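# Press the gauge pin on the magnet-marked fixture post

## Task

Find the one post on the checking fixture that has a yellow magnet on it. Drive that post's gauge pin fully in and keep it there for at least one second; it is fine if its spring pushes it back out afterwards. Do not disturb the other three gauge pins, and do not move the magnet.

## Robot and tools

Robot: two UR20-style arms, left_arm and right_arm, each ending in a Robotiq 2F-85 two-finger gripper with a wrist camera (cam_left_wrist, cam_right_wrist, both 896x504). The gripper's fingers point along its own +z axis and close along its y axis. A camera block sticks out about 10 cm toward the gripper's +x side and turns with it. end_effector_position is the point between the closed pads; closed fingertips reach about 19 mm past it.

Frames: the scene frame has its origin at table-top height midway between the arms, +z up, +x out over the table, left_arm toward +y. The left base sits at (+0.060, +0.928, 0) m and the right at (-0.064, -0.817, 0) m, each turned very slightly about z. Reported hand positions, orientations, velocities and Hand targets are in each arm's own base frame. Every motion offset is along the axes of that arm's current Hand target, not the world.

execute_actions(actions, cameras): actions is a list of actions; each action is a table of up to 15 rows, one row per 1/30 s, and a short table repeats its final row to fill 15 steps. Each row is one list of 18 numbers, all in [-1, 1], covering both arms even if one is idle: left dx, dy, dz, rx, ry, rz, gripper position, force_limit, speed, then the same nine for the right. The six pose numbers are an offset from the Hand target as it stood when that action began; every row in the action counts from that same start, and the next action starts from the new Hand target, so repeating an offset keeps moving. Scale: 1.0 equals 0.6 m for dx, dy, dz or 180 degrees for rx, ry, rz, which form a single rotation vector. All-zero pose numbers re-request the current Hand target. Gripper position is absolute: +1 fully open (85 mm), about -0.8 pads touching, -1 squeeze until blocked. force_limit and speed (-1 to +1) set grip strength and finger speed (roughly 20, 85, 150 mm/s at -1, 0, +1); both begin at +1. A 0 in a gripper slot is a real command, so resend the previous gripper numbers to leave it unchanged. cameras lists camera names, ["all"] or []; an empty actions list returns images by default.

move(target, speed, blend, stop_force, zero, blocking, cameras): target is one 18-number row or a list of up to 15 rows, same layout and scale as above; every row is an offset from the Hand targets at the move's start, not from the previous row. The arm travels in a straight line. speed is top path speed in m/s (0.002 to 4.2, default 0.25), one value or one per row. blend (m) rounds corners in a list; 0 stops at each. stop_force (N, 6 to 120, shared by both arms) ends an arm's path when its wrist sensor feels that much push against its travel; zero (default true) re-zeroes first. Omit stop_force when backing off a contact. blocking=false returns early and cannot go with stop_force. The result adds a move: line such as done, off_target, moving, held or fault, plus limits=paced (pose clipped) or limits=held (steps withheld).

wait(seconds 0 to 10) lets time pass holding the last commands; useful for holding the pin in. stop brakes a running move. zoom_image(camera, region [x0, y0, x1, y1] in pixels, at most 504 each way) enlarges part of the latest wrist image. zero_wrist_force(arm) tares that sensor. read_manual gives licence text only. finished_scene(scene) ends the current scene, given as its number; it is final.

Results: each arm's end_effector_position (m), quat_wxyz, velocities, Hand target (your last commanded pose after clipping), Tool commands, Joint positions and torques, motor temperatures, Wrist force and Wrist torque (N, N m, along the gripper's own axes; a push reads as force from the surface into the arm, plus a line with the peak since last shown). object_status: 0 moving, 1 blocked while opening, 2 blocked while closing (a grip), 3 reached requested opening. position_measured counts: 3 open, 78 about 60 mm, 130 about 40 mm, 180 about 20 mm, 230 pads together. Executed actions also list some intermediate positions. The gripper often stops short of its Hand target; send the remaining distance as a new offset.

Limits and cautions: the controller caps orientation change at 32 degrees from the measured one per step, and joints have speed limits, so big moves may finish late. An outside force near 150 N (plus or minus 25) or contact torque at a joint's limit (wrist joints 98.4 N m) freezes that arm for 10 s. Arms are stiff: aiming even slightly beyond a firm surface can fault, so approach the pin slowly with a modest stop_force, then hold with wait, then pull back without stop_force. Keep clear of the arm's own base, avoid contact between the two arms (a clearance check blocks some of it but not all), and do not brush the magnet or the other pins. Anything falling off the table fails the task. Motors heat when stretched or pushing; at 85 degrees C the arm brakes for 30 to 60 s.

Each tool is called after "Request:" in YAML: its name, and indented under it one key for each argument.

## Session

Request:
execute_actions:
  actions: []

Scene clock: 0.00 s.
left_arm: end_effector_position=(+0.6452, +0.5338, +0.3687) position_measured=3 object_status=3 end_effector_quat_wxyz=(+0.054, +0.895, -0.431, +0.101) | right_arm: end_effector_position=(+1.0094, -0.4085, +0.1239) position_measured=3 object_status=3 end_effector_quat_wxyz=(+0.497, -0.362, -0.574, -0.541)
Joint positions: left_arm=[0.541 -1.507 2.094 -2.179 -1.799 -1.706] | right_arm=[2.693 -2.576 -1.22 -2.623 2.507 -0.374]
Joint velocities: within noise
Joint torques (N m): no reading
Motor temperatures (°C): left_arm=[24 36 26 39 35 34] | right_arm=[29 36 36 38 34 39]
Wrist force (N): no reading
Wrist torque (N m): no reading
Wrist force, peak (N): no reading
Hand target: left_arm +0.6452, +0.5338, +0.3687; +0.054, +0.895, -0.431, +0.101 | right_arm +1.0094, -0.4085, +0.1239; +0.497, -0.362, -0.574, -0.541
Tool commands: left_gripper/position=+1.0 left_gripper/force_limit=+1.0 left_gripper/speed=+1.0 right_gripper/position=+1.0 right_gripper/force_limit=+1.0 right_gripper/speed=+1.0

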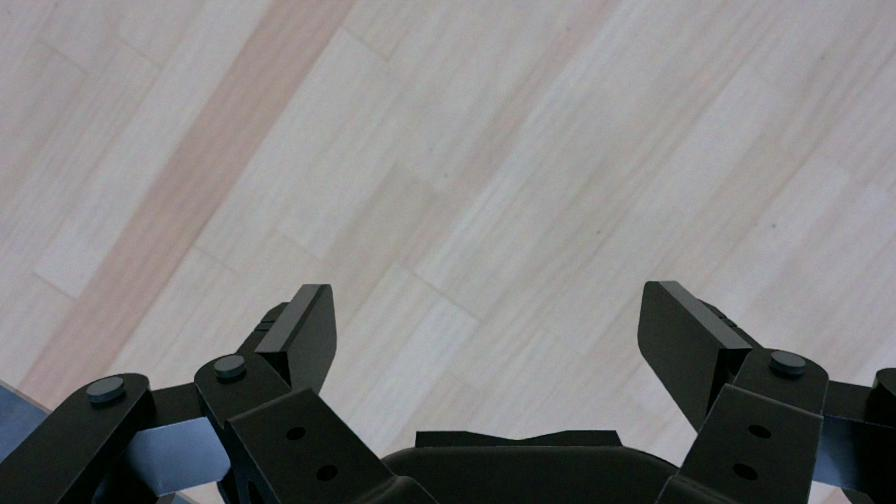

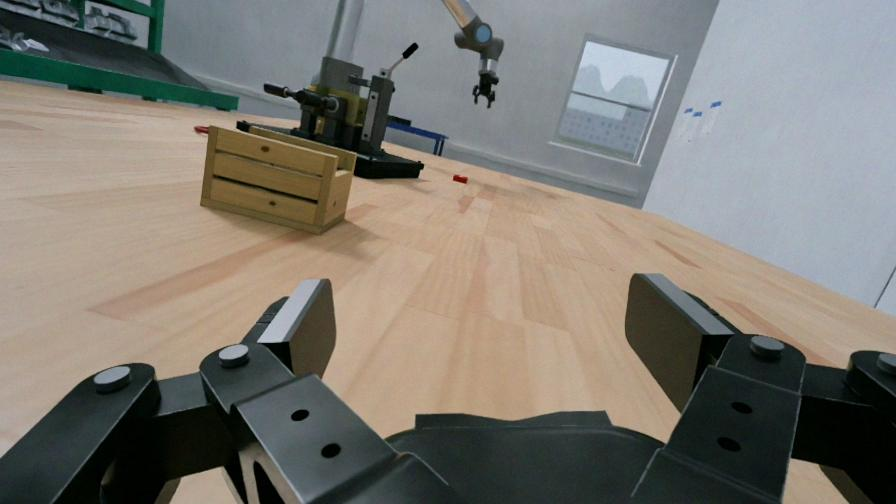

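Request:
zoom_image:
  camera: "cam_right_wrist"
  region: [180, 0, 500, 240]

Scaled by 1.575 from the camera's 896x504 image, which has a finer 1280x720 frame.

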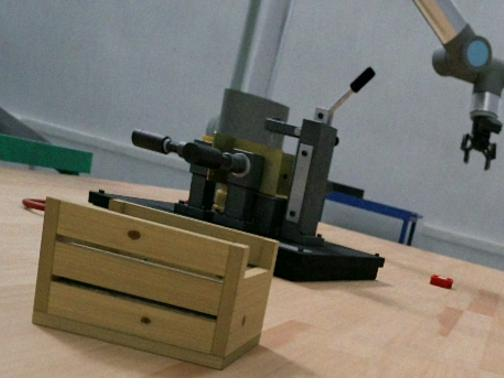

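Request:
move:
  target: [0.566,0.499,-0.1195,0,0,0,1,1,1,0,0,0,0,0,0,1,1,1]

Request:
move:
  target: [0.566,0.499,-0.1195,0,0,0,1,1,1,0,0,0,0,0,0,1,1,1]
  cameras: ["all"]

Scene clock: 3.77 s.
left_arm: end_effector_position=(+0.6081, +0.1023, +0.5182) position_measured=3 object_status=3 end_effector_quat_wxyz=(+0.054, +0.895, -0.431, +0.101) | right_arm: end_effector_position=(+1.0094, -0.4085, +0.1239) position_measured=3 object_status=3 end_effector_quat_wxyz=(+0.497, -0.362, -0.574, -0.541)
Joint positions: left_arm=[-0.067 -1.927 2.236 -2.028 -1.745 -2.324] | right_arm=[2.693 -2.576 -1.22 -2.623 2.507 -0.374]
Joint torques (N m): left_arm=[-22.51 -34.83 -131.88 -6.3 4.62 -4.76] | right_arm=[2.62 248.63 71.41 -3.57 -0.29 -0.87]
Wrist force (N): left_arm=[-0.2 0.1 0.2] | right_arm=[0.1 0.5 0.2]
Wrist torque (N m): left_arm=[-0.08 -0.01 0.22] | right_arm=[0.09 -0.02 0.00]
Wrist force, peak (N): left_arm=[-2.2 -2.1 0.4] | right_arm=[0.0 0.4 0.5]
Hand target: left_arm +0.6081, +0.1021, +0.5183; +0.054, +0.895, -0.431, +0.101 | right_arm +1.0094, -0.4085, +0.1239; +0.497, -0.362, -0.574, -0.541
Off the commanded pose: left_arm 0.000 m, 0 deg | right_arm 0.000 m, 0 deg.
move: done

Scene clock: 6.20 s.
left_arm: end_effector_position=(+0.5711, -0.3294, +0.6679) position_measured=3 object_status=3 end_effector_quat_wxyz=(+0.054, +0.895, -0.431, +0.101) | right_arm: end_effector_position=(+1.0094, -0.4085, +0.1239) position_measured=3 object_status=3 end_effector_quat_wxyz=(+0.497, -0.362, -0.574, -0.541)
Joint positions: left_arm=[-0.818 -1.958 2.06 -1.901 -1.598 -3.066] | right_arm=[2.693 -2.576 -1.22 -2.623 2.507 -0.374]
Joint torques (N m): left_arm=[-12.79 9.3 -135.94 -7.55 5.36 -4.04] | right_arm=[-1.02 242.09 72.12 -3.3 -0.79 -0.34]
Wrist force (N): left_arm=[-0.1 -0.2 -0.1] | right_arm=[-0.2 0.1 0.4]
Wrist torque (N m): left_arm=[-0.08 0.03 0.27] | right_arm=[0.01 0.02 0.00]
Wrist force, peak (N): left_arm=[-2.6 -2.2 0.7] | right_arm=[0.1 0.5 0.4]
Hand target: left_arm +0.5711, -0.3295, +0.6680; +0.054, +0.895, -0.431, +0.101 | right_arm +1.0094, -0.4085, +0.1239; +0.497, -0.362, -0.574, -0.541
Off the commanded pose: left_arm 0.000 m, 0 deg | right_arm 0.000 m, 0 deg.
move: done
camera_calibration:
cam_left_wrist: T_world_to_cam=[[-0.800484, -0.599329, 0.00555355, 0.263006], [-0.59559, 0.796459, 0.104529, 0.55202], [-0.0670706, 0.0803664, -0.994506, 0.858837], [0, 0, 0, 1]] pos_world=[0.596912, -0.351056, 0.794956]

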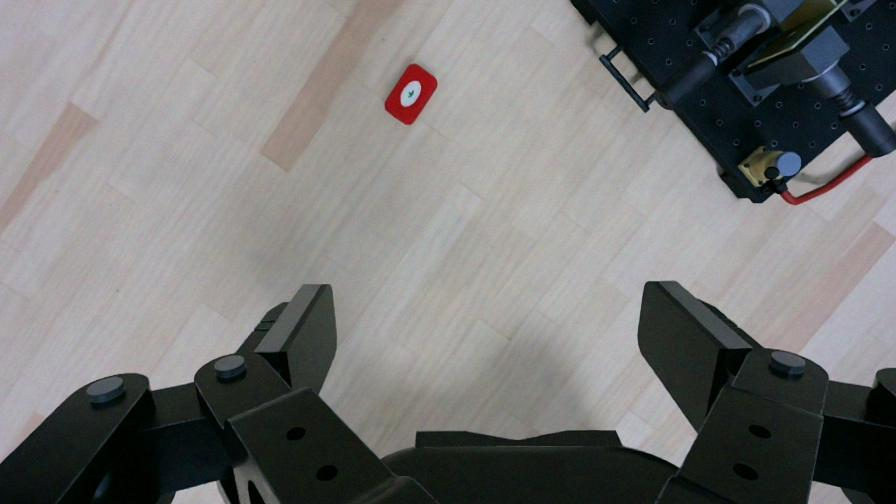

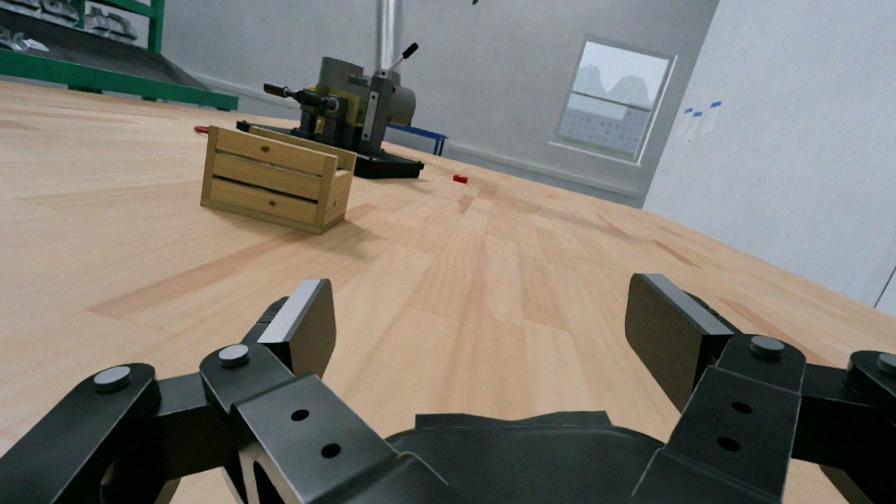

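Request:
move:
  target: [0.352,0.907,0.005,0,0,0,1,1,1,0,0,0,0,0,0,1,1,1]
  cameras: ["cam_left_wrist"]

Request:
zoom_image:
  camera: "cam_left_wrist"
  region: [200, 0, 700, 440]

Scene clock: 9.47 s.
left_arm: end_effector_position=(+0.2745, -0.8296, +0.7181) position_measured=3 object_status=3 end_effector_quat_wxyz=(+0.054, +0.895, -0.431, +0.101) | right_arm: end_effector_position=(+1.0094, -0.4085, +0.1239) position_measured=3 object_status=3 end_effector_quat_wxyz=(+0.497, -0.362, -0.574, -0.541)
Joint positions: left_arm=[-1.534 -1.693 1.798 -1.866 -1.443 -3.767] | right_arm=[2.693 -2.576 -1.22 -2.623 2.507 -0.374]
Joint torques (N m): left_arm=[-20.31 -38.34 -133.19 -7.29 7.08 -4.37] | right_arm=[1.62 243.08 74.49 -3.81 -0.47 -1.28]
Wrist force (N): left_arm=[0.5 -0.4 -0.2] | right_arm=[0.0 0.0 0.4]
Wrist torque (N m): left_arm=[-0.05 -0.07 0.27] | right_arm=[0.00 0.00 0.00]
Wrist force, peak (N): left_arm=[-1.0 -3.0 -0.2] | right_arm=[0.3 0.7 0.3]
Hand target: left_arm +0.2744, -0.8298, +0.7181; +0.054, +0.895, -0.431, +0.101 | right_arm +1.0094, -0.4085, +0.1239; +0.497, -0.362, -0.574, -0.541
Off the commanded pose: left_arm 0.000 m, 0 deg | right_arm 0.000 m, 0 deg.
move: done
camera_calibration:
cam_left_wrist: T_world_to_cam=[[-0.800484, -0.599329, 0.00555355, -0.274401], [-0.59559, 0.796459, 0.104529, 0.768568], [-0.0670706, 0.0803664, -0.994506, 0.929075], [0, 0, 0, 1]] pos_world=[0.300412, -0.851256, 0.845156]
Images, in order (width x height): cam_left_wrist 896x504.

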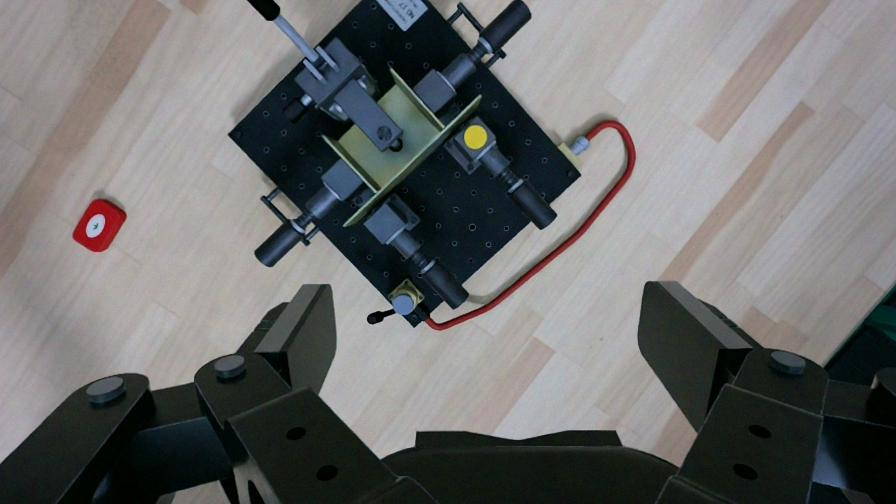

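Scaled by 1.008 from the camera's 896x504 image, which has a finer 1280x720 frame.

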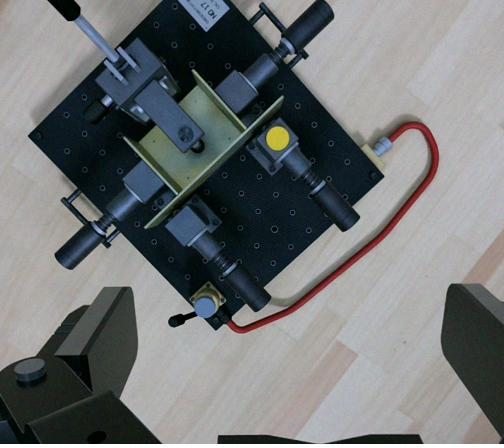

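Request:
zoom_image:
  camera: "cam_left_wrist"
  region: [420, 100, 600, 260]

Request:
zoom_image:
  camera: "cam_left_wrist"
  region: [400, 0, 580, 140]

Scaled by 2.800 from the camera's 896x504 image, which has a finer 1280x720 frame.

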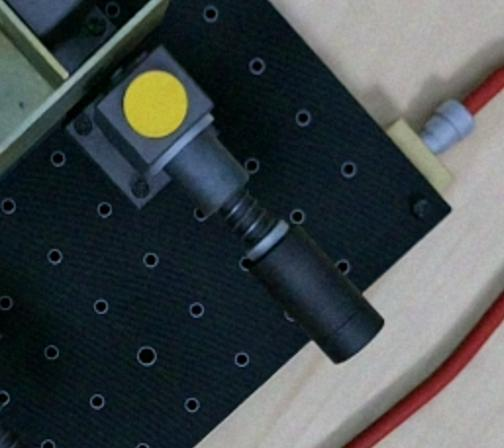

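Scaled by 2.800 from the camera's 896x504 image, which has a finer 1280x720 frame.

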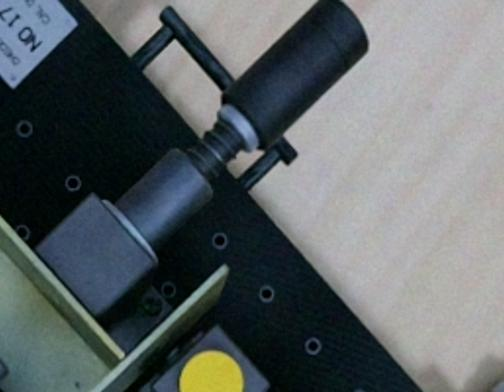

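Request:
move:
  target: [-0.260,0.3865,0.402,-0.0873,-0.0365,0.7704,-0.85,-1,0,0,0,0,0,0,0,1,1,1]
  cameras: ["cam_left_wrist"]
  speed: 0.4

Scene clock: 15.20 s.
left_arm: end_effector_position=(+0.0305, -0.8998, +0.4500) position_measured=232 object_status=3 end_effector_quat_wxyz=(+0.000, +0.094, +0.996, +0.000) | right_arm: end_effector_position=(+1.0094, -0.4085, +0.1239) position_measured=3 object_status=3 end_effector_quat_wxyz=(+0.497, -0.362, -0.574, -0.541)
Joint positions: left_arm=[-1.762 -1.503 1.941 -2.009 -1.571 -1.573] | right_arm=[2.693 -2.576 -1.22 -2.623 2.507 -0.374]
Joint torques (N m): left_arm=[-14.06 -87.67 -76.77 -13.01 5.16 3.89] | right_arm=[-1.72 246.28 74.24 -4.34 -0.19 -1.22]
Wrist force (N): left_arm=[-0.1 -0.1 0.2] | right_arm=[0.1 0.3 0.2]
Wrist torque (N m): left_arm=[-0.08 -0.09 -0.05] | right_arm=[0.05 -0.02 0.00]
Wrist force, peak (N): left_arm=[1.0 -1.9 -1.4] | right_arm=[0.2 0.7 0.1]
Hand target: left_arm +0.0305, -0.8998, +0.4500; +0.000, +0.094, +0.996, +0.000 | right_arm +1.0094, -0.4085, +0.1239; +0.497, -0.362, -0.574, -0.541
Off the commanded pose: left_arm 0.000 m, 0 deg | right_arm 0.000 m, 0 deg.
move: done
camera_calibration:
cam_left_wrist: T_world_to_cam=[[0.217233, 0.976114, 0.0034862, 0.877119], [0.922129, -0.206387, 0.327234, -0.341716], [0.320137, -0.0678712, -0.944937, 0.484178], [0, 0, 0, 1]] pos_world=[-0.0304361, -0.893832, 0.566281]
Images, in order (width x height): cam_left_wrist 896x504.

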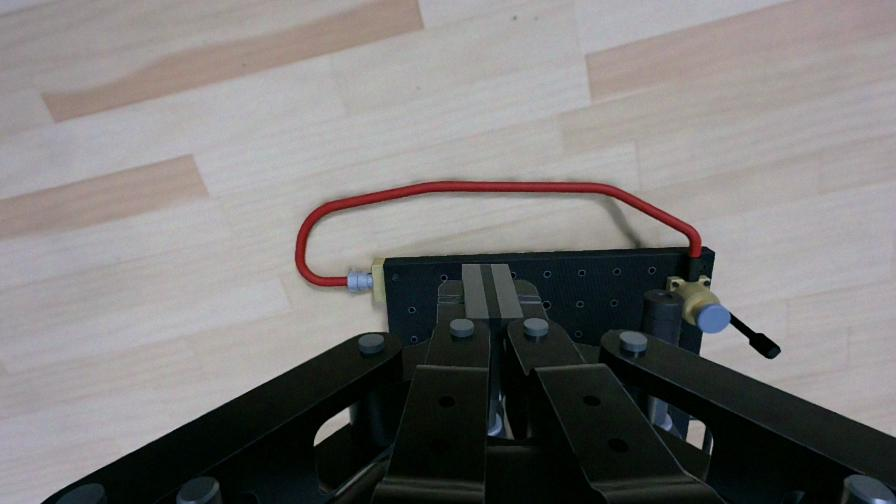

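Request:
move:
  target: [0.185,0.083,0.033,-0.418,0,0.897,-0.85,-1,0,0,0,0,0,0,0,1,1,1]
  cameras: ["cam_left_wrist"]
  speed: 0.5

Scene clock: 21.10 s.
left_arm: end_effector_position=(-0.0692, -0.8301, +0.4302) position_measured=232 object_status=3 end_effector_quat_wxyz=(+0.040, +0.904, -0.069, +0.420) | right_arm: end_effector_position=(+1.0094, -0.4085, +0.1239) position_measured=3 object_status=3 end_effector_quat_wxyz=(+0.497, -0.362, -0.574, -0.541)
Joint positions: left_arm=[-2.199 -1.501 2.041 -1.627 -0.814 0.899] | right_arm=[2.693 -2.576 -1.22 -2.623 2.507 -0.374]
Joint torques (N m): left_arm=[-18.58 -122.84 -69 -9.81 9.47 1.3] | right_arm=[-1.99 244.11 70.83 -3.36 -0.5 -0.5]
Wrist force (N): left_arm=[0.6 -0.3 -0.7] | right_arm=[-0.1 0.3 0.3]
Wrist torque (N m): left_arm=[0.06 0.18 -0.14] | right_arm=[0.05 0.01 -0.01]
Wrist force, peak (N): left_arm=[1.1 -0.6 -0.6] | right_arm=[0.2 0.5 0.7]
Hand target: left_arm -0.0692, -0.8301, +0.4302; +0.040, +0.904, -0.069, +0.420 | right_arm +1.0094, -0.4085, +0.1239; +0.497, -0.362, -0.574, -0.541
Off the commanded pose: left_arm 0.000 m, 0 deg | right_arm 0.000 m, 0 deg.
move: done
camera_calibration:
cam_left_wrist: T_world_to_cam=[[-0.180058, -0.983625, -0.00776204, -0.818663], [-0.843919, 0.158528, -0.512514, 0.313078], [0.505352, -0.0857315, -0.858644, 0.463035], [0, 0, 0, 1]] pos_world=[-0.11719, -0.815193, 0.551684]
Images, in order (width x height): cam_left_wrist 896x504.

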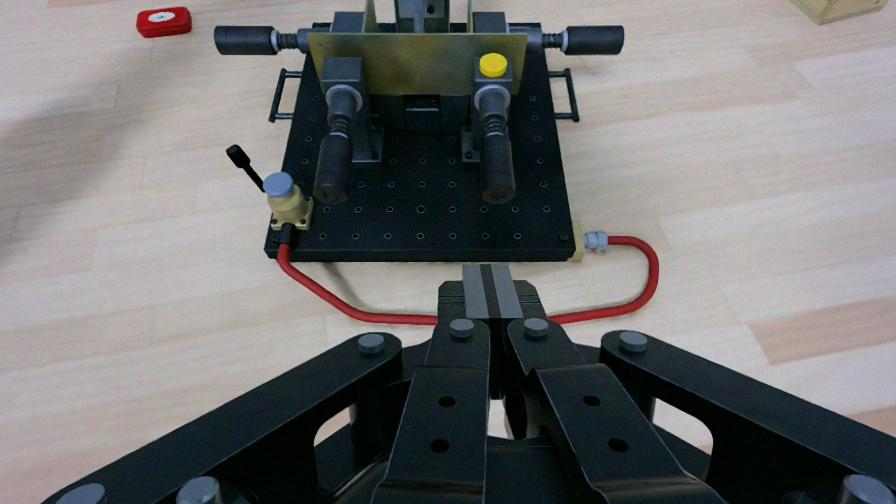

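Request:
zoom_image:
  camera: "cam_left_wrist"
  region: [420, 30, 600, 210]

Scaled by 2.800 from the camera's 896x504 image, which has a finer 1280x720 frame.

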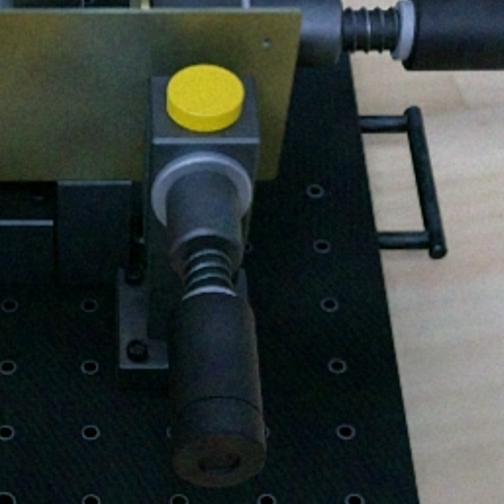

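Request:
move:
  target: [-0.1183,0.0717,0.5228,0,-0.2778,0,-0.85,-1,0,0,0,0,0,0,0,1,1,1]
  cameras: ["all"]
  speed: 0.3

Request:
zoom_image:
  camera: "cam_right_wrist"
  region: [200, 0, 480, 200]

Scene clock: 24.90 s.
left_arm: end_effector_position=(+0.1153, -0.9068, +0.1747) position_measured=232 object_status=3 end_effector_quat_wxyz=(+0.007, +0.997, -0.080, -0.001) | right_arm: end_effector_position=(+1.0094, -0.4085, +0.1239) position_measured=3 object_status=3 end_effector_quat_wxyz=(+0.497, -0.362, -0.574, -0.541)
Joint positions: left_arm=[-1.665 -1.274 2.133 -2.443 -1.572 1.636] | right_arm=[2.693 -2.576 -1.22 -2.623 2.507 -0.374]
Joint torques (N m): left_arm=[20.21 -110.05 -101.84 -13.22 -4 2.7] | right_arm=[1.06 245.45 72.79 -3.88 -0.93 -0.54]
Wrist force (N): left_arm=[0.1 -0.2 -0.2] | right_arm=[-0.2 -0.2 0.2]
Wrist torque (N m): left_arm=[-0.14 -0.13 -0.09] | right_arm=[-0.04 0.04 0.00]
Wrist force, peak (N): left_arm=[0.2 -0.5 -3.3] | right_arm=[0.1 0.3 0.8]
Hand target: left_arm +0.1154, -0.9068, +0.1746; +0.007, +0.997, -0.080, -0.001 | right_arm +1.0094, -0.4085, +0.1239; +0.497, -0.362, -0.574, -0.541
Off the commanded pose: left_arm 0.000 m, 0 deg | right_arm 0.000 m, 0 deg.
move: done
camera_calibration:
cam_left_wrist: T_world_to_cam=[[-0.188389, -0.981955, 0.0165295, -0.864576], [-0.92675, 0.183318, 0.327916, 0.235166], [-0.325029, 0.0464571, -0.944562, 0.374415], [0, 0, 0, 1]] pos_world=[0.17676, -0.909479, 0.290835]

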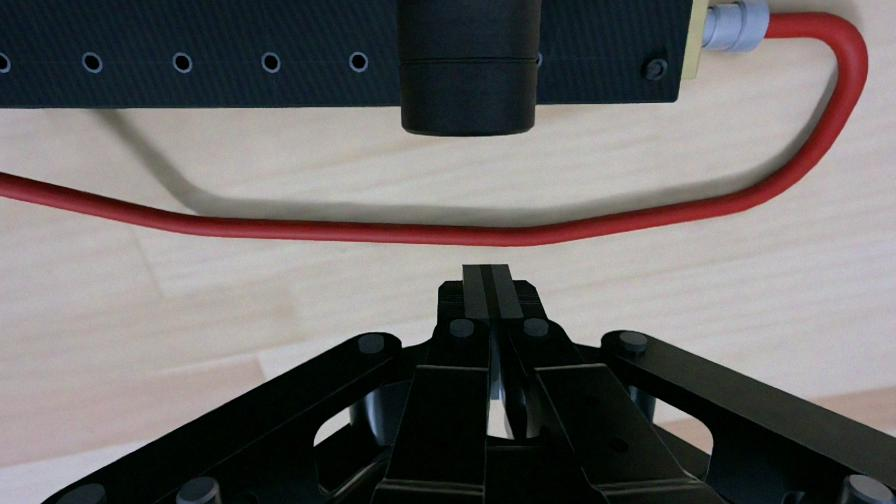

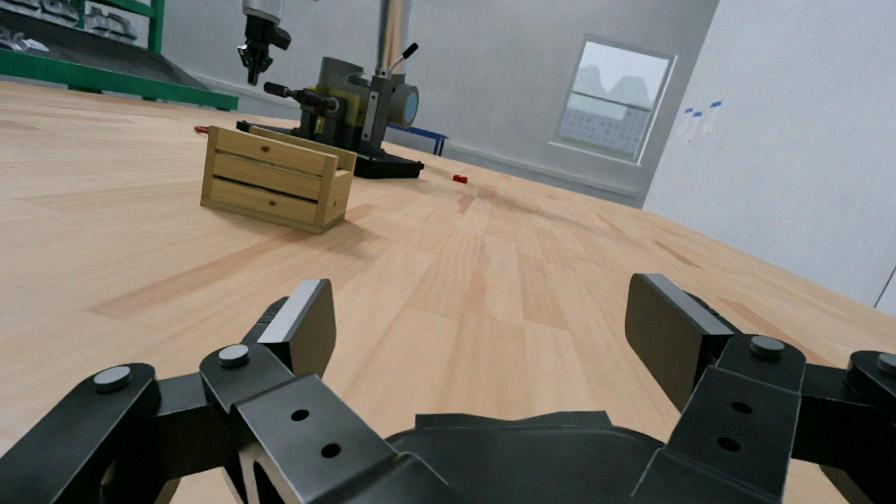

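Scaled by 1.800 from the camera's 896x504 image, which has a finer 1280x720 frame.

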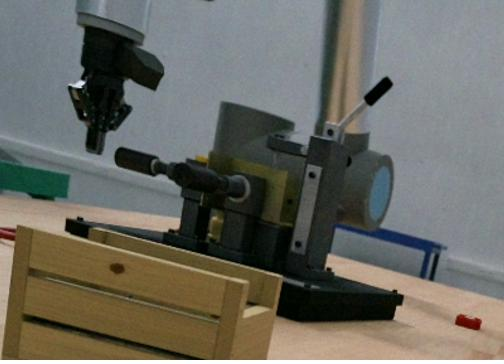

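Request:
move:
  target: [0,-0.01,0.005,0,0,0,-0.85,-1,0,0,0,0,0,0,0,1,1,1]

Request:
move:
  target: [0.1,0,0,0,0,0,-0.85,-1,0,0,0,0,0,0,0,1,1,1]
  stop_force: 7
  speed: 0.015
  cameras: ["all"]

Scene clock: 26.90 s.
left_arm: end_effector_position=(+0.1163, -0.9010, +0.1716) position_measured=232 object_status=3 end_effector_quat_wxyz=(+0.007, +0.997, -0.080, -0.001) | right_arm: end_effector_position=(+1.0094, -0.4085, +0.1239) position_measured=3 object_status=3 end_effector_quat_wxyz=(+0.497, -0.362, -0.574, -0.541)
Joint positions: left_arm=[-1.665 -1.276 2.142 -2.45 -1.573 1.636] | right_arm=[2.693 -2.576 -1.22 -2.623 2.507 -0.374]
Joint torques (N m): left_arm=[19.95 -160.46 -50.81 -11.5 -5.59 2.21] | right_arm=[1.68 246.12 75.15 -3.29 -1.03 -1.01]
Wrist force (N): left_arm=[0.0 -0.2 -0.3] | right_arm=[0.1 0.3 0.1]
Wrist torque (N m): left_arm=[-0.13 -0.11 -0.09] | right_arm=[0.06 -0.02 0.00]
Wrist force, peak (N): left_arm=[-0.1 0.6 -0.3] | right_arm=[0.2 0.5 0.5]
Hand target: left_arm +0.1163, -0.9009, +0.1715; +0.007, +0.997, -0.080, -0.001 | right_arm +1.0094, -0.4085, +0.1239; +0.497, -0.362, -0.574, -0.541
Off the commanded pose: left_arm 0.000 m, 0 deg | right_arm 0.000 m, 0 deg.
move: done

Scene clock: 30.83 s.
left_arm: end_effector_position=(+0.1547, -0.9070, +0.1715) position_measured=232 object_status=3 end_effector_quat_wxyz=(+0.007, +0.997, -0.080, -0.001) | right_arm: end_effector_position=(+1.0094, -0.4085, +0.1239) position_measured=3 object_status=3 end_effector_quat_wxyz=(+0.497, -0.362, -0.574, -0.541)
Joint positions: left_arm=[-1.621 -1.265 2.126 -2.444 -1.573 1.68] | right_arm=[2.693 -2.576 -1.22 -2.623 2.507 -0.374]
Joint torques (N m): left_arm=[-14.12 -165.43 -51.55 -12.76 0.56 -4.33] | right_arm=[0.48 245.76 74.79 -4.19 -0.66 -0.32]
Wrist force (N): left_arm=[-5.6 0.8 1.0] | right_arm=[0.0 0.4 0.1]
Wrist torque (N m): left_arm=[-0.13 -0.05 0.19] | right_arm=[0.07 0.00 0.00]
Wrist force, peak (N): left_arm=[-8.0 -0.4 -1.0] | right_arm=[0.3 0.3 0.5]
Hand target: left_arm +0.1547, -0.9070, +0.1715; +0.007, +0.997, -0.080, -0.001 (not the last commanded pose) | right_arm +1.0094, -0.4085, +0.1239; +0.497, -0.362, -0.574, -0.541
Off the commanded pose: left_arm 0.021 m, 0 deg | right_arm 0.000 m, 0 deg.
move: contact (left_arm)
camera_calibration:
cam_left_wrist: T_world_to_cam=[[-0.188423, -0.98195, 0.0164792, -0.857368], [-0.92667, 0.183322, 0.328139, 0.272707], [-0.325237, 0.0465581, -0.944486, 0.384328], [0, 0, 0, 1]] pos_world=[0.21616, -0.909779, 0.287635]

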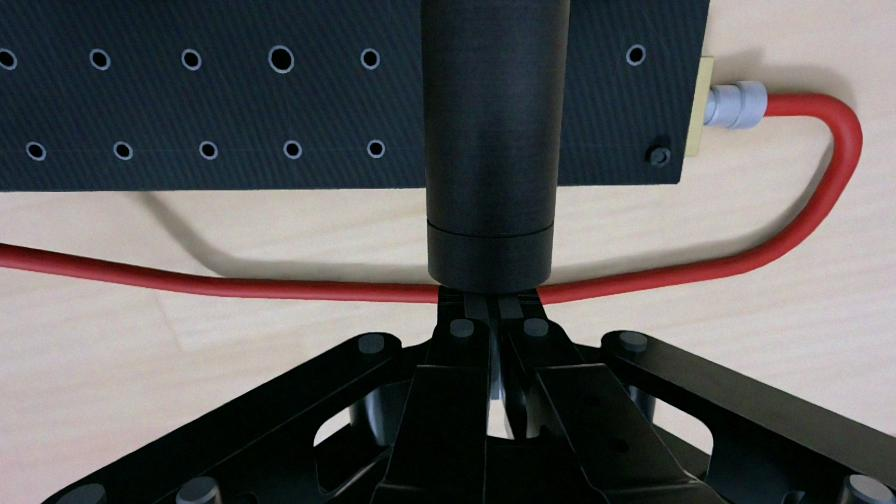

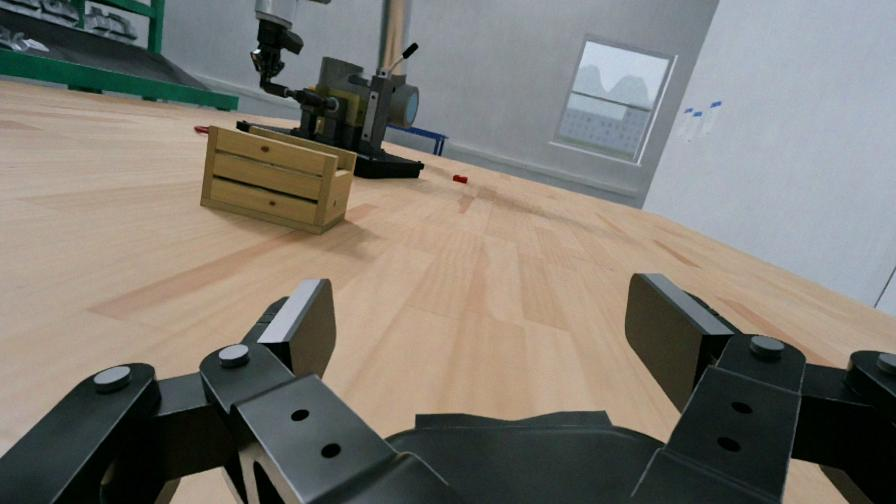

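Request:
move:
  target: [0.008,0,0,0,0,0,-0.85,-1,0,0,0,0,0,0,0,1,1,1]
  stop_force: 40
  zero: false
  speed: 0.01

Request:
move:
  target: [0.008,0,0,0,0,0,-0.85,-1,0,0,0,0,0,0,0,1,1,1]
  stop_force: 40
  zero: false
  speed: 0.01

Scene clock: 32.43 s.
left_arm: end_effector_position=(+0.1594, -0.9078, +0.1715) position_measured=232 object_status=3 end_effector_quat_wxyz=(+0.007, +0.997, -0.080, -0.001) | right_arm: end_effector_position=(+1.0094, -0.4085, +0.1239) position_measured=3 object_status=3 end_effector_quat_wxyz=(+0.497, -0.362, -0.574, -0.541)
Joint positions: left_arm=[-1.616 -1.264 2.124 -2.443 -1.573 1.685] | right_arm=[2.693 -2.576 -1.22 -2.623 2.507 -0.374]
Joint torques (N m): left_arm=[28.83 -109.88 -97.25 -6.61 -2.89 2.61] | right_arm=[0.94 245.34 74.04 -3.76 -0.85 -0.48]
Wrist force (N): left_arm=[-8.7 -1.6 -1.4] | right_arm=[0.1 0.2 0.1]
Wrist torque (N m): left_arm=[-0.11 0.00 -0.06] | right_arm=[0.03 -0.02 -0.01]
Wrist force, peak (N): left_arm=[-8.9 -1.8 -1.3] | right_arm=[0.5 0.5 0.1]
Hand target: left_arm +0.1594, -0.9078, +0.1715; +0.007, +0.997, -0.080, -0.001 | right_arm +1.0094, -0.4085, +0.1239; +0.497, -0.362, -0.574, -0.541
Off the commanded pose: left_arm 0.000 m, 0 deg | right_arm 0.000 m, 0 deg.
move: done

Scene clock: 33.73 s.
left_arm: end_effector_position=(+0.1642, -0.9086, +0.1715) position_measured=232 object_status=3 end_effector_quat_wxyz=(+0.007, +0.997, -0.080, -0.001) | right_arm: end_effector_position=(+1.0094, -0.4085, +0.1239) position_measured=3 object_status=3 end_effector_quat_wxyz=(+0.497, -0.362, -0.574, -0.541)
Joint positions: left_arm=[-1.61 -1.263 2.121 -2.443 -1.573 1.69] | right_arm=[2.693 -2.576 -1.22 -2.623 2.507 -0.374]
Joint torques (N m): left_arm=[27.58 -112.02 -98.94 -7.1 -1.62 2.39] | right_arm=[2.05 240.6 72.46 -3.49 -1.31 -1.16]
Wrist force (N): left_arm=[-10.3 -1.7 -2.5] | right_arm=[0.2 0.2 0.3]
Wrist torque (N m): left_arm=[-0.11 0.03 -0.05] | right_arm=[0.02 -0.04 0.00]
Wrist force, peak (N): left_arm=[-10.5 -1.5 -2.3] | right_arm=[0.3 0.4 0.6]
Hand target: left_arm +0.1642, -0.9086, +0.1715; +0.007, +0.997, -0.080, -0.001 | right_arm +1.0094, -0.4085, +0.1239; +0.497, -0.362, -0.574, -0.541
Off the commanded pose: left_arm 0.000 m, 0 deg | right_arm 0.000 m, 0 deg.
move: done

Request:
move:
  target: [0.05,0,0,0,0,0,-0.85,-1,0,0,0,0,0,0,0,1,1,1]
  stop_force: 30
  zero: false
  speed: 0.008
  cameras: ["cam_left_wrist"]

Request:
zoom_image:
  camera: "cam_left_wrist"
  region: [350, 0, 650, 320]

Scene clock: 36.03 s.
left_arm: end_effector_position=(+0.1741, -0.9102, +0.1715) position_measured=232 object_status=3 end_effector_quat_wxyz=(+0.007, +0.997, -0.080, -0.001) | right_arm: end_effector_position=(+1.0094, -0.4085, +0.1239) position_measured=3 object_status=3 end_effector_quat_wxyz=(+0.497, -0.362, -0.574, -0.541)
Joint positions: left_arm=[-1.599 -1.259 2.116 -2.441 -1.574 1.701] | right_arm=[2.693 -2.576 -1.22 -2.623 2.507 -0.374]
Joint torques (N m): left_arm=[6.09 -149.19 -62.65 -17.36 16.59 -4.64] | right_arm=[0.3 242.72 73.46 -3.28 -1.45 -1.13]
Wrist force (N): left_arm=[-35.2 -8.0 -3.7] | right_arm=[-0.1 0.3 0.2]
Wrist torque (N m): left_arm=[-0.08 0.22 0.01] | right_arm=[0.05 0.02 0.00]
Wrist force, peak (N): left_arm=[-49.8 -6.6 -10.6] | right_arm=[0.0 0.4 0.6]
Hand target: left_arm +0.1741, -0.9102, +0.1715; +0.007, +0.997, -0.080, -0.001 (not the last commanded pose) | right_arm +1.0094, -0.4085, +0.1239; +0.497, -0.362, -0.574, -0.541
Off the commanded pose: left_arm 0.020 m, 0 deg | right_arm 0.000 m, 0 deg.
move: contact (left_arm)
camera_calibration:
cam_left_wrist: T_world_to_cam=[[-0.188407, -0.981953, 0.0164734, -0.85686], [-0.926673, 0.183305, 0.32814, 0.291257], [-0.325237, 0.0465583, -0.944486, 0.390787], [0, 0, 0, 1]] pos_world=[0.23556, -0.912979, 0.287635]
Images, in order (width x height): cam_left_wrist 896x504.

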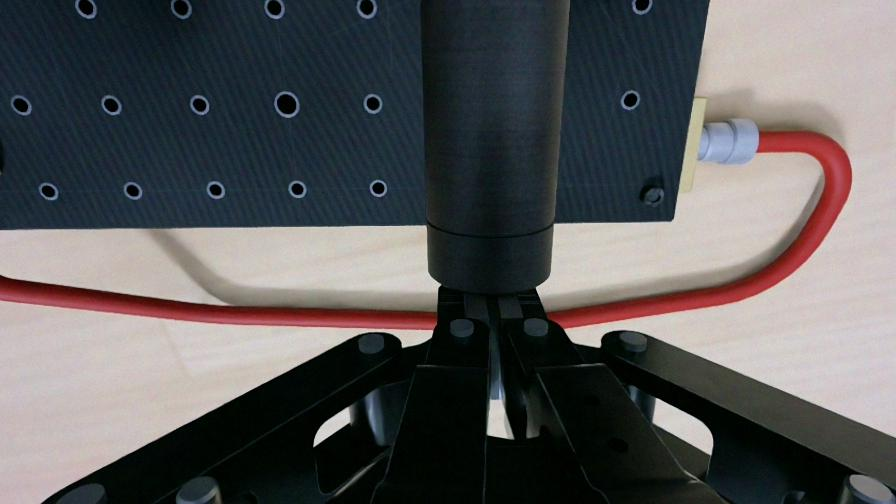

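Scaled by 1.575 from the camera's 896x504 image, which has a finer 1280x720 frame.

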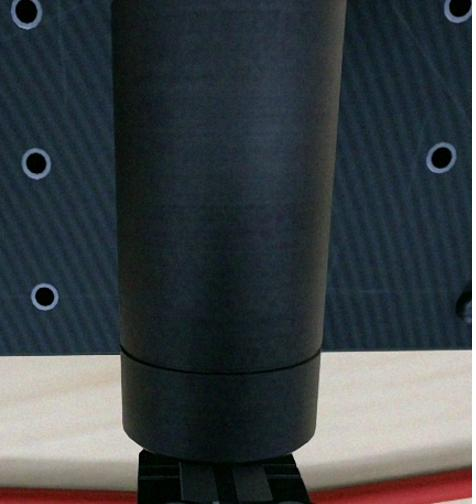

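Request:
wait:
  seconds: 1.6

Scene clock: 37.83 s.
left_arm: end_effector_position=(+0.1741, -0.9102, +0.1715) position_measured=232 object_status=3 end_effector_quat_wxyz=(+0.007, +0.997, -0.080, -0.001) | right_arm: end_effector_position=(+1.0094, -0.4085, +0.1239) position_measured=3 object_status=3 end_effector_quat_wxyz=(+0.497, -0.362, -0.574, -0.541)
Joint positions: left_arm=[-1.599 -1.259 2.117 -2.441 -1.574 1.701] | right_arm=[2.693 -2.576 -1.22 -2.623 2.507 -0.374]
Joint torques (N m): left_arm=[2.81 -160.08 -54.65 -11.21 12.19 -3.93] | right_arm=[3.39 241.69 69.86 -4.19 -1.06 -0.54]
Wrist force (N): left_arm=[-31.1 -1.7 -3.0] | right_arm=[0.4 0.4 0.3]
Wrist torque (N m): left_arm=[-0.12 0.23 0.08] | right_arm=[0.07 -0.08 0.00]
Wrist force, peak (N): left_arm=[-34.4 -7.0 -2.9] | right_arm=[0.1 0.5 -0.5]
Hand target: left_arm +0.1741, -0.9102, +0.1715; +0.007, +0.997, -0.080, -0.001 (not the last commanded pose) | right_arm +1.0094, -0.4085, +0.1239; +0.497, -0.362, -0.574, -0.541
Tool commands: left_gripper/position=-0.85 left_gripper/force_limit=-1.0 left_gripper/speed=+0.0 right_gripper/position=+1.0 right_gripper/force_limit=+1.0 right_gripper/speed=+1.0
Off the commanded pose: left_arm 0.020 m, 0 deg | right_arm 0.000 m, 0 deg.
wait: 1.60 s; at rest from the start

Request:
move:
  target:
    - [-0.04,0,0,0,0,0,-0.85,-1,0,0,0,0,0,0,0,1,1,1]
    - [-0.12,0,-0.05,0,0,0,-0.85,-1,0,0,0,0,0,0,0,1,1,1]
  speed: [0.04,0.1]

Request:
finished_scene:
  scene: 1

Scene clock: 39.90 s.
left_arm: end_effector_position=(+0.1033, -0.8984, +0.2014) position_measured=232 object_status=3 end_effector_quat_wxyz=(+0.007, +0.997, -0.080, -0.001) end_effector_velocity=(-0.004, -0.001, +0.001) end_effector_angular_velocity=(+0.000, +0.000, -0.002) | right_arm: end_effector_position=(+1.0094, -0.4085, +0.1239) position_measured=3 object_status=3 end_effector_quat_wxyz=(+0.497, -0.362, -0.574, -0.541)
Joint positions: left_arm=[-1.68 -1.311 2.132 -2.405 -1.573 1.621] | right_arm=[2.693 -2.576 -1.22 -2.623 2.507 -0.374]
Joint velocities: left_arm=[-0.005 -0.001 0 0.001 0 -0.002] | right_arm=[within noise]
Joint torques (N m): left_arm=[-7.24 -152.23 -52.24 -6.66 5.24 -4.56] | right_arm=[2.36 241.08 74.29 -3.18 -1.63 -0.98]
Wrist force (N): left_arm=[-1.4 2.3 -0.1] | right_arm=[0.0 0.2 0.1]
Wrist torque (N m): left_arm=[0.35 0.13 0.26] | right_arm=[0.03 0.00 0.00]
Wrist force, peak (N): left_arm=[-31.1 -1.4 -3.3] | right_arm=[0.3 0.4 0.4]
Hand target: left_arm +0.1031, -0.8983, +0.2016; +0.007, +0.997, -0.080, -0.001 | right_arm +1.0094, -0.4085, +0.1239; +0.497, -0.362, -0.574, -0.541
Off the commanded pose: left_arm 0.000 m, 0 deg | right_arm 0.000 m, 0 deg.
move: done

The scene is finished: the task was done.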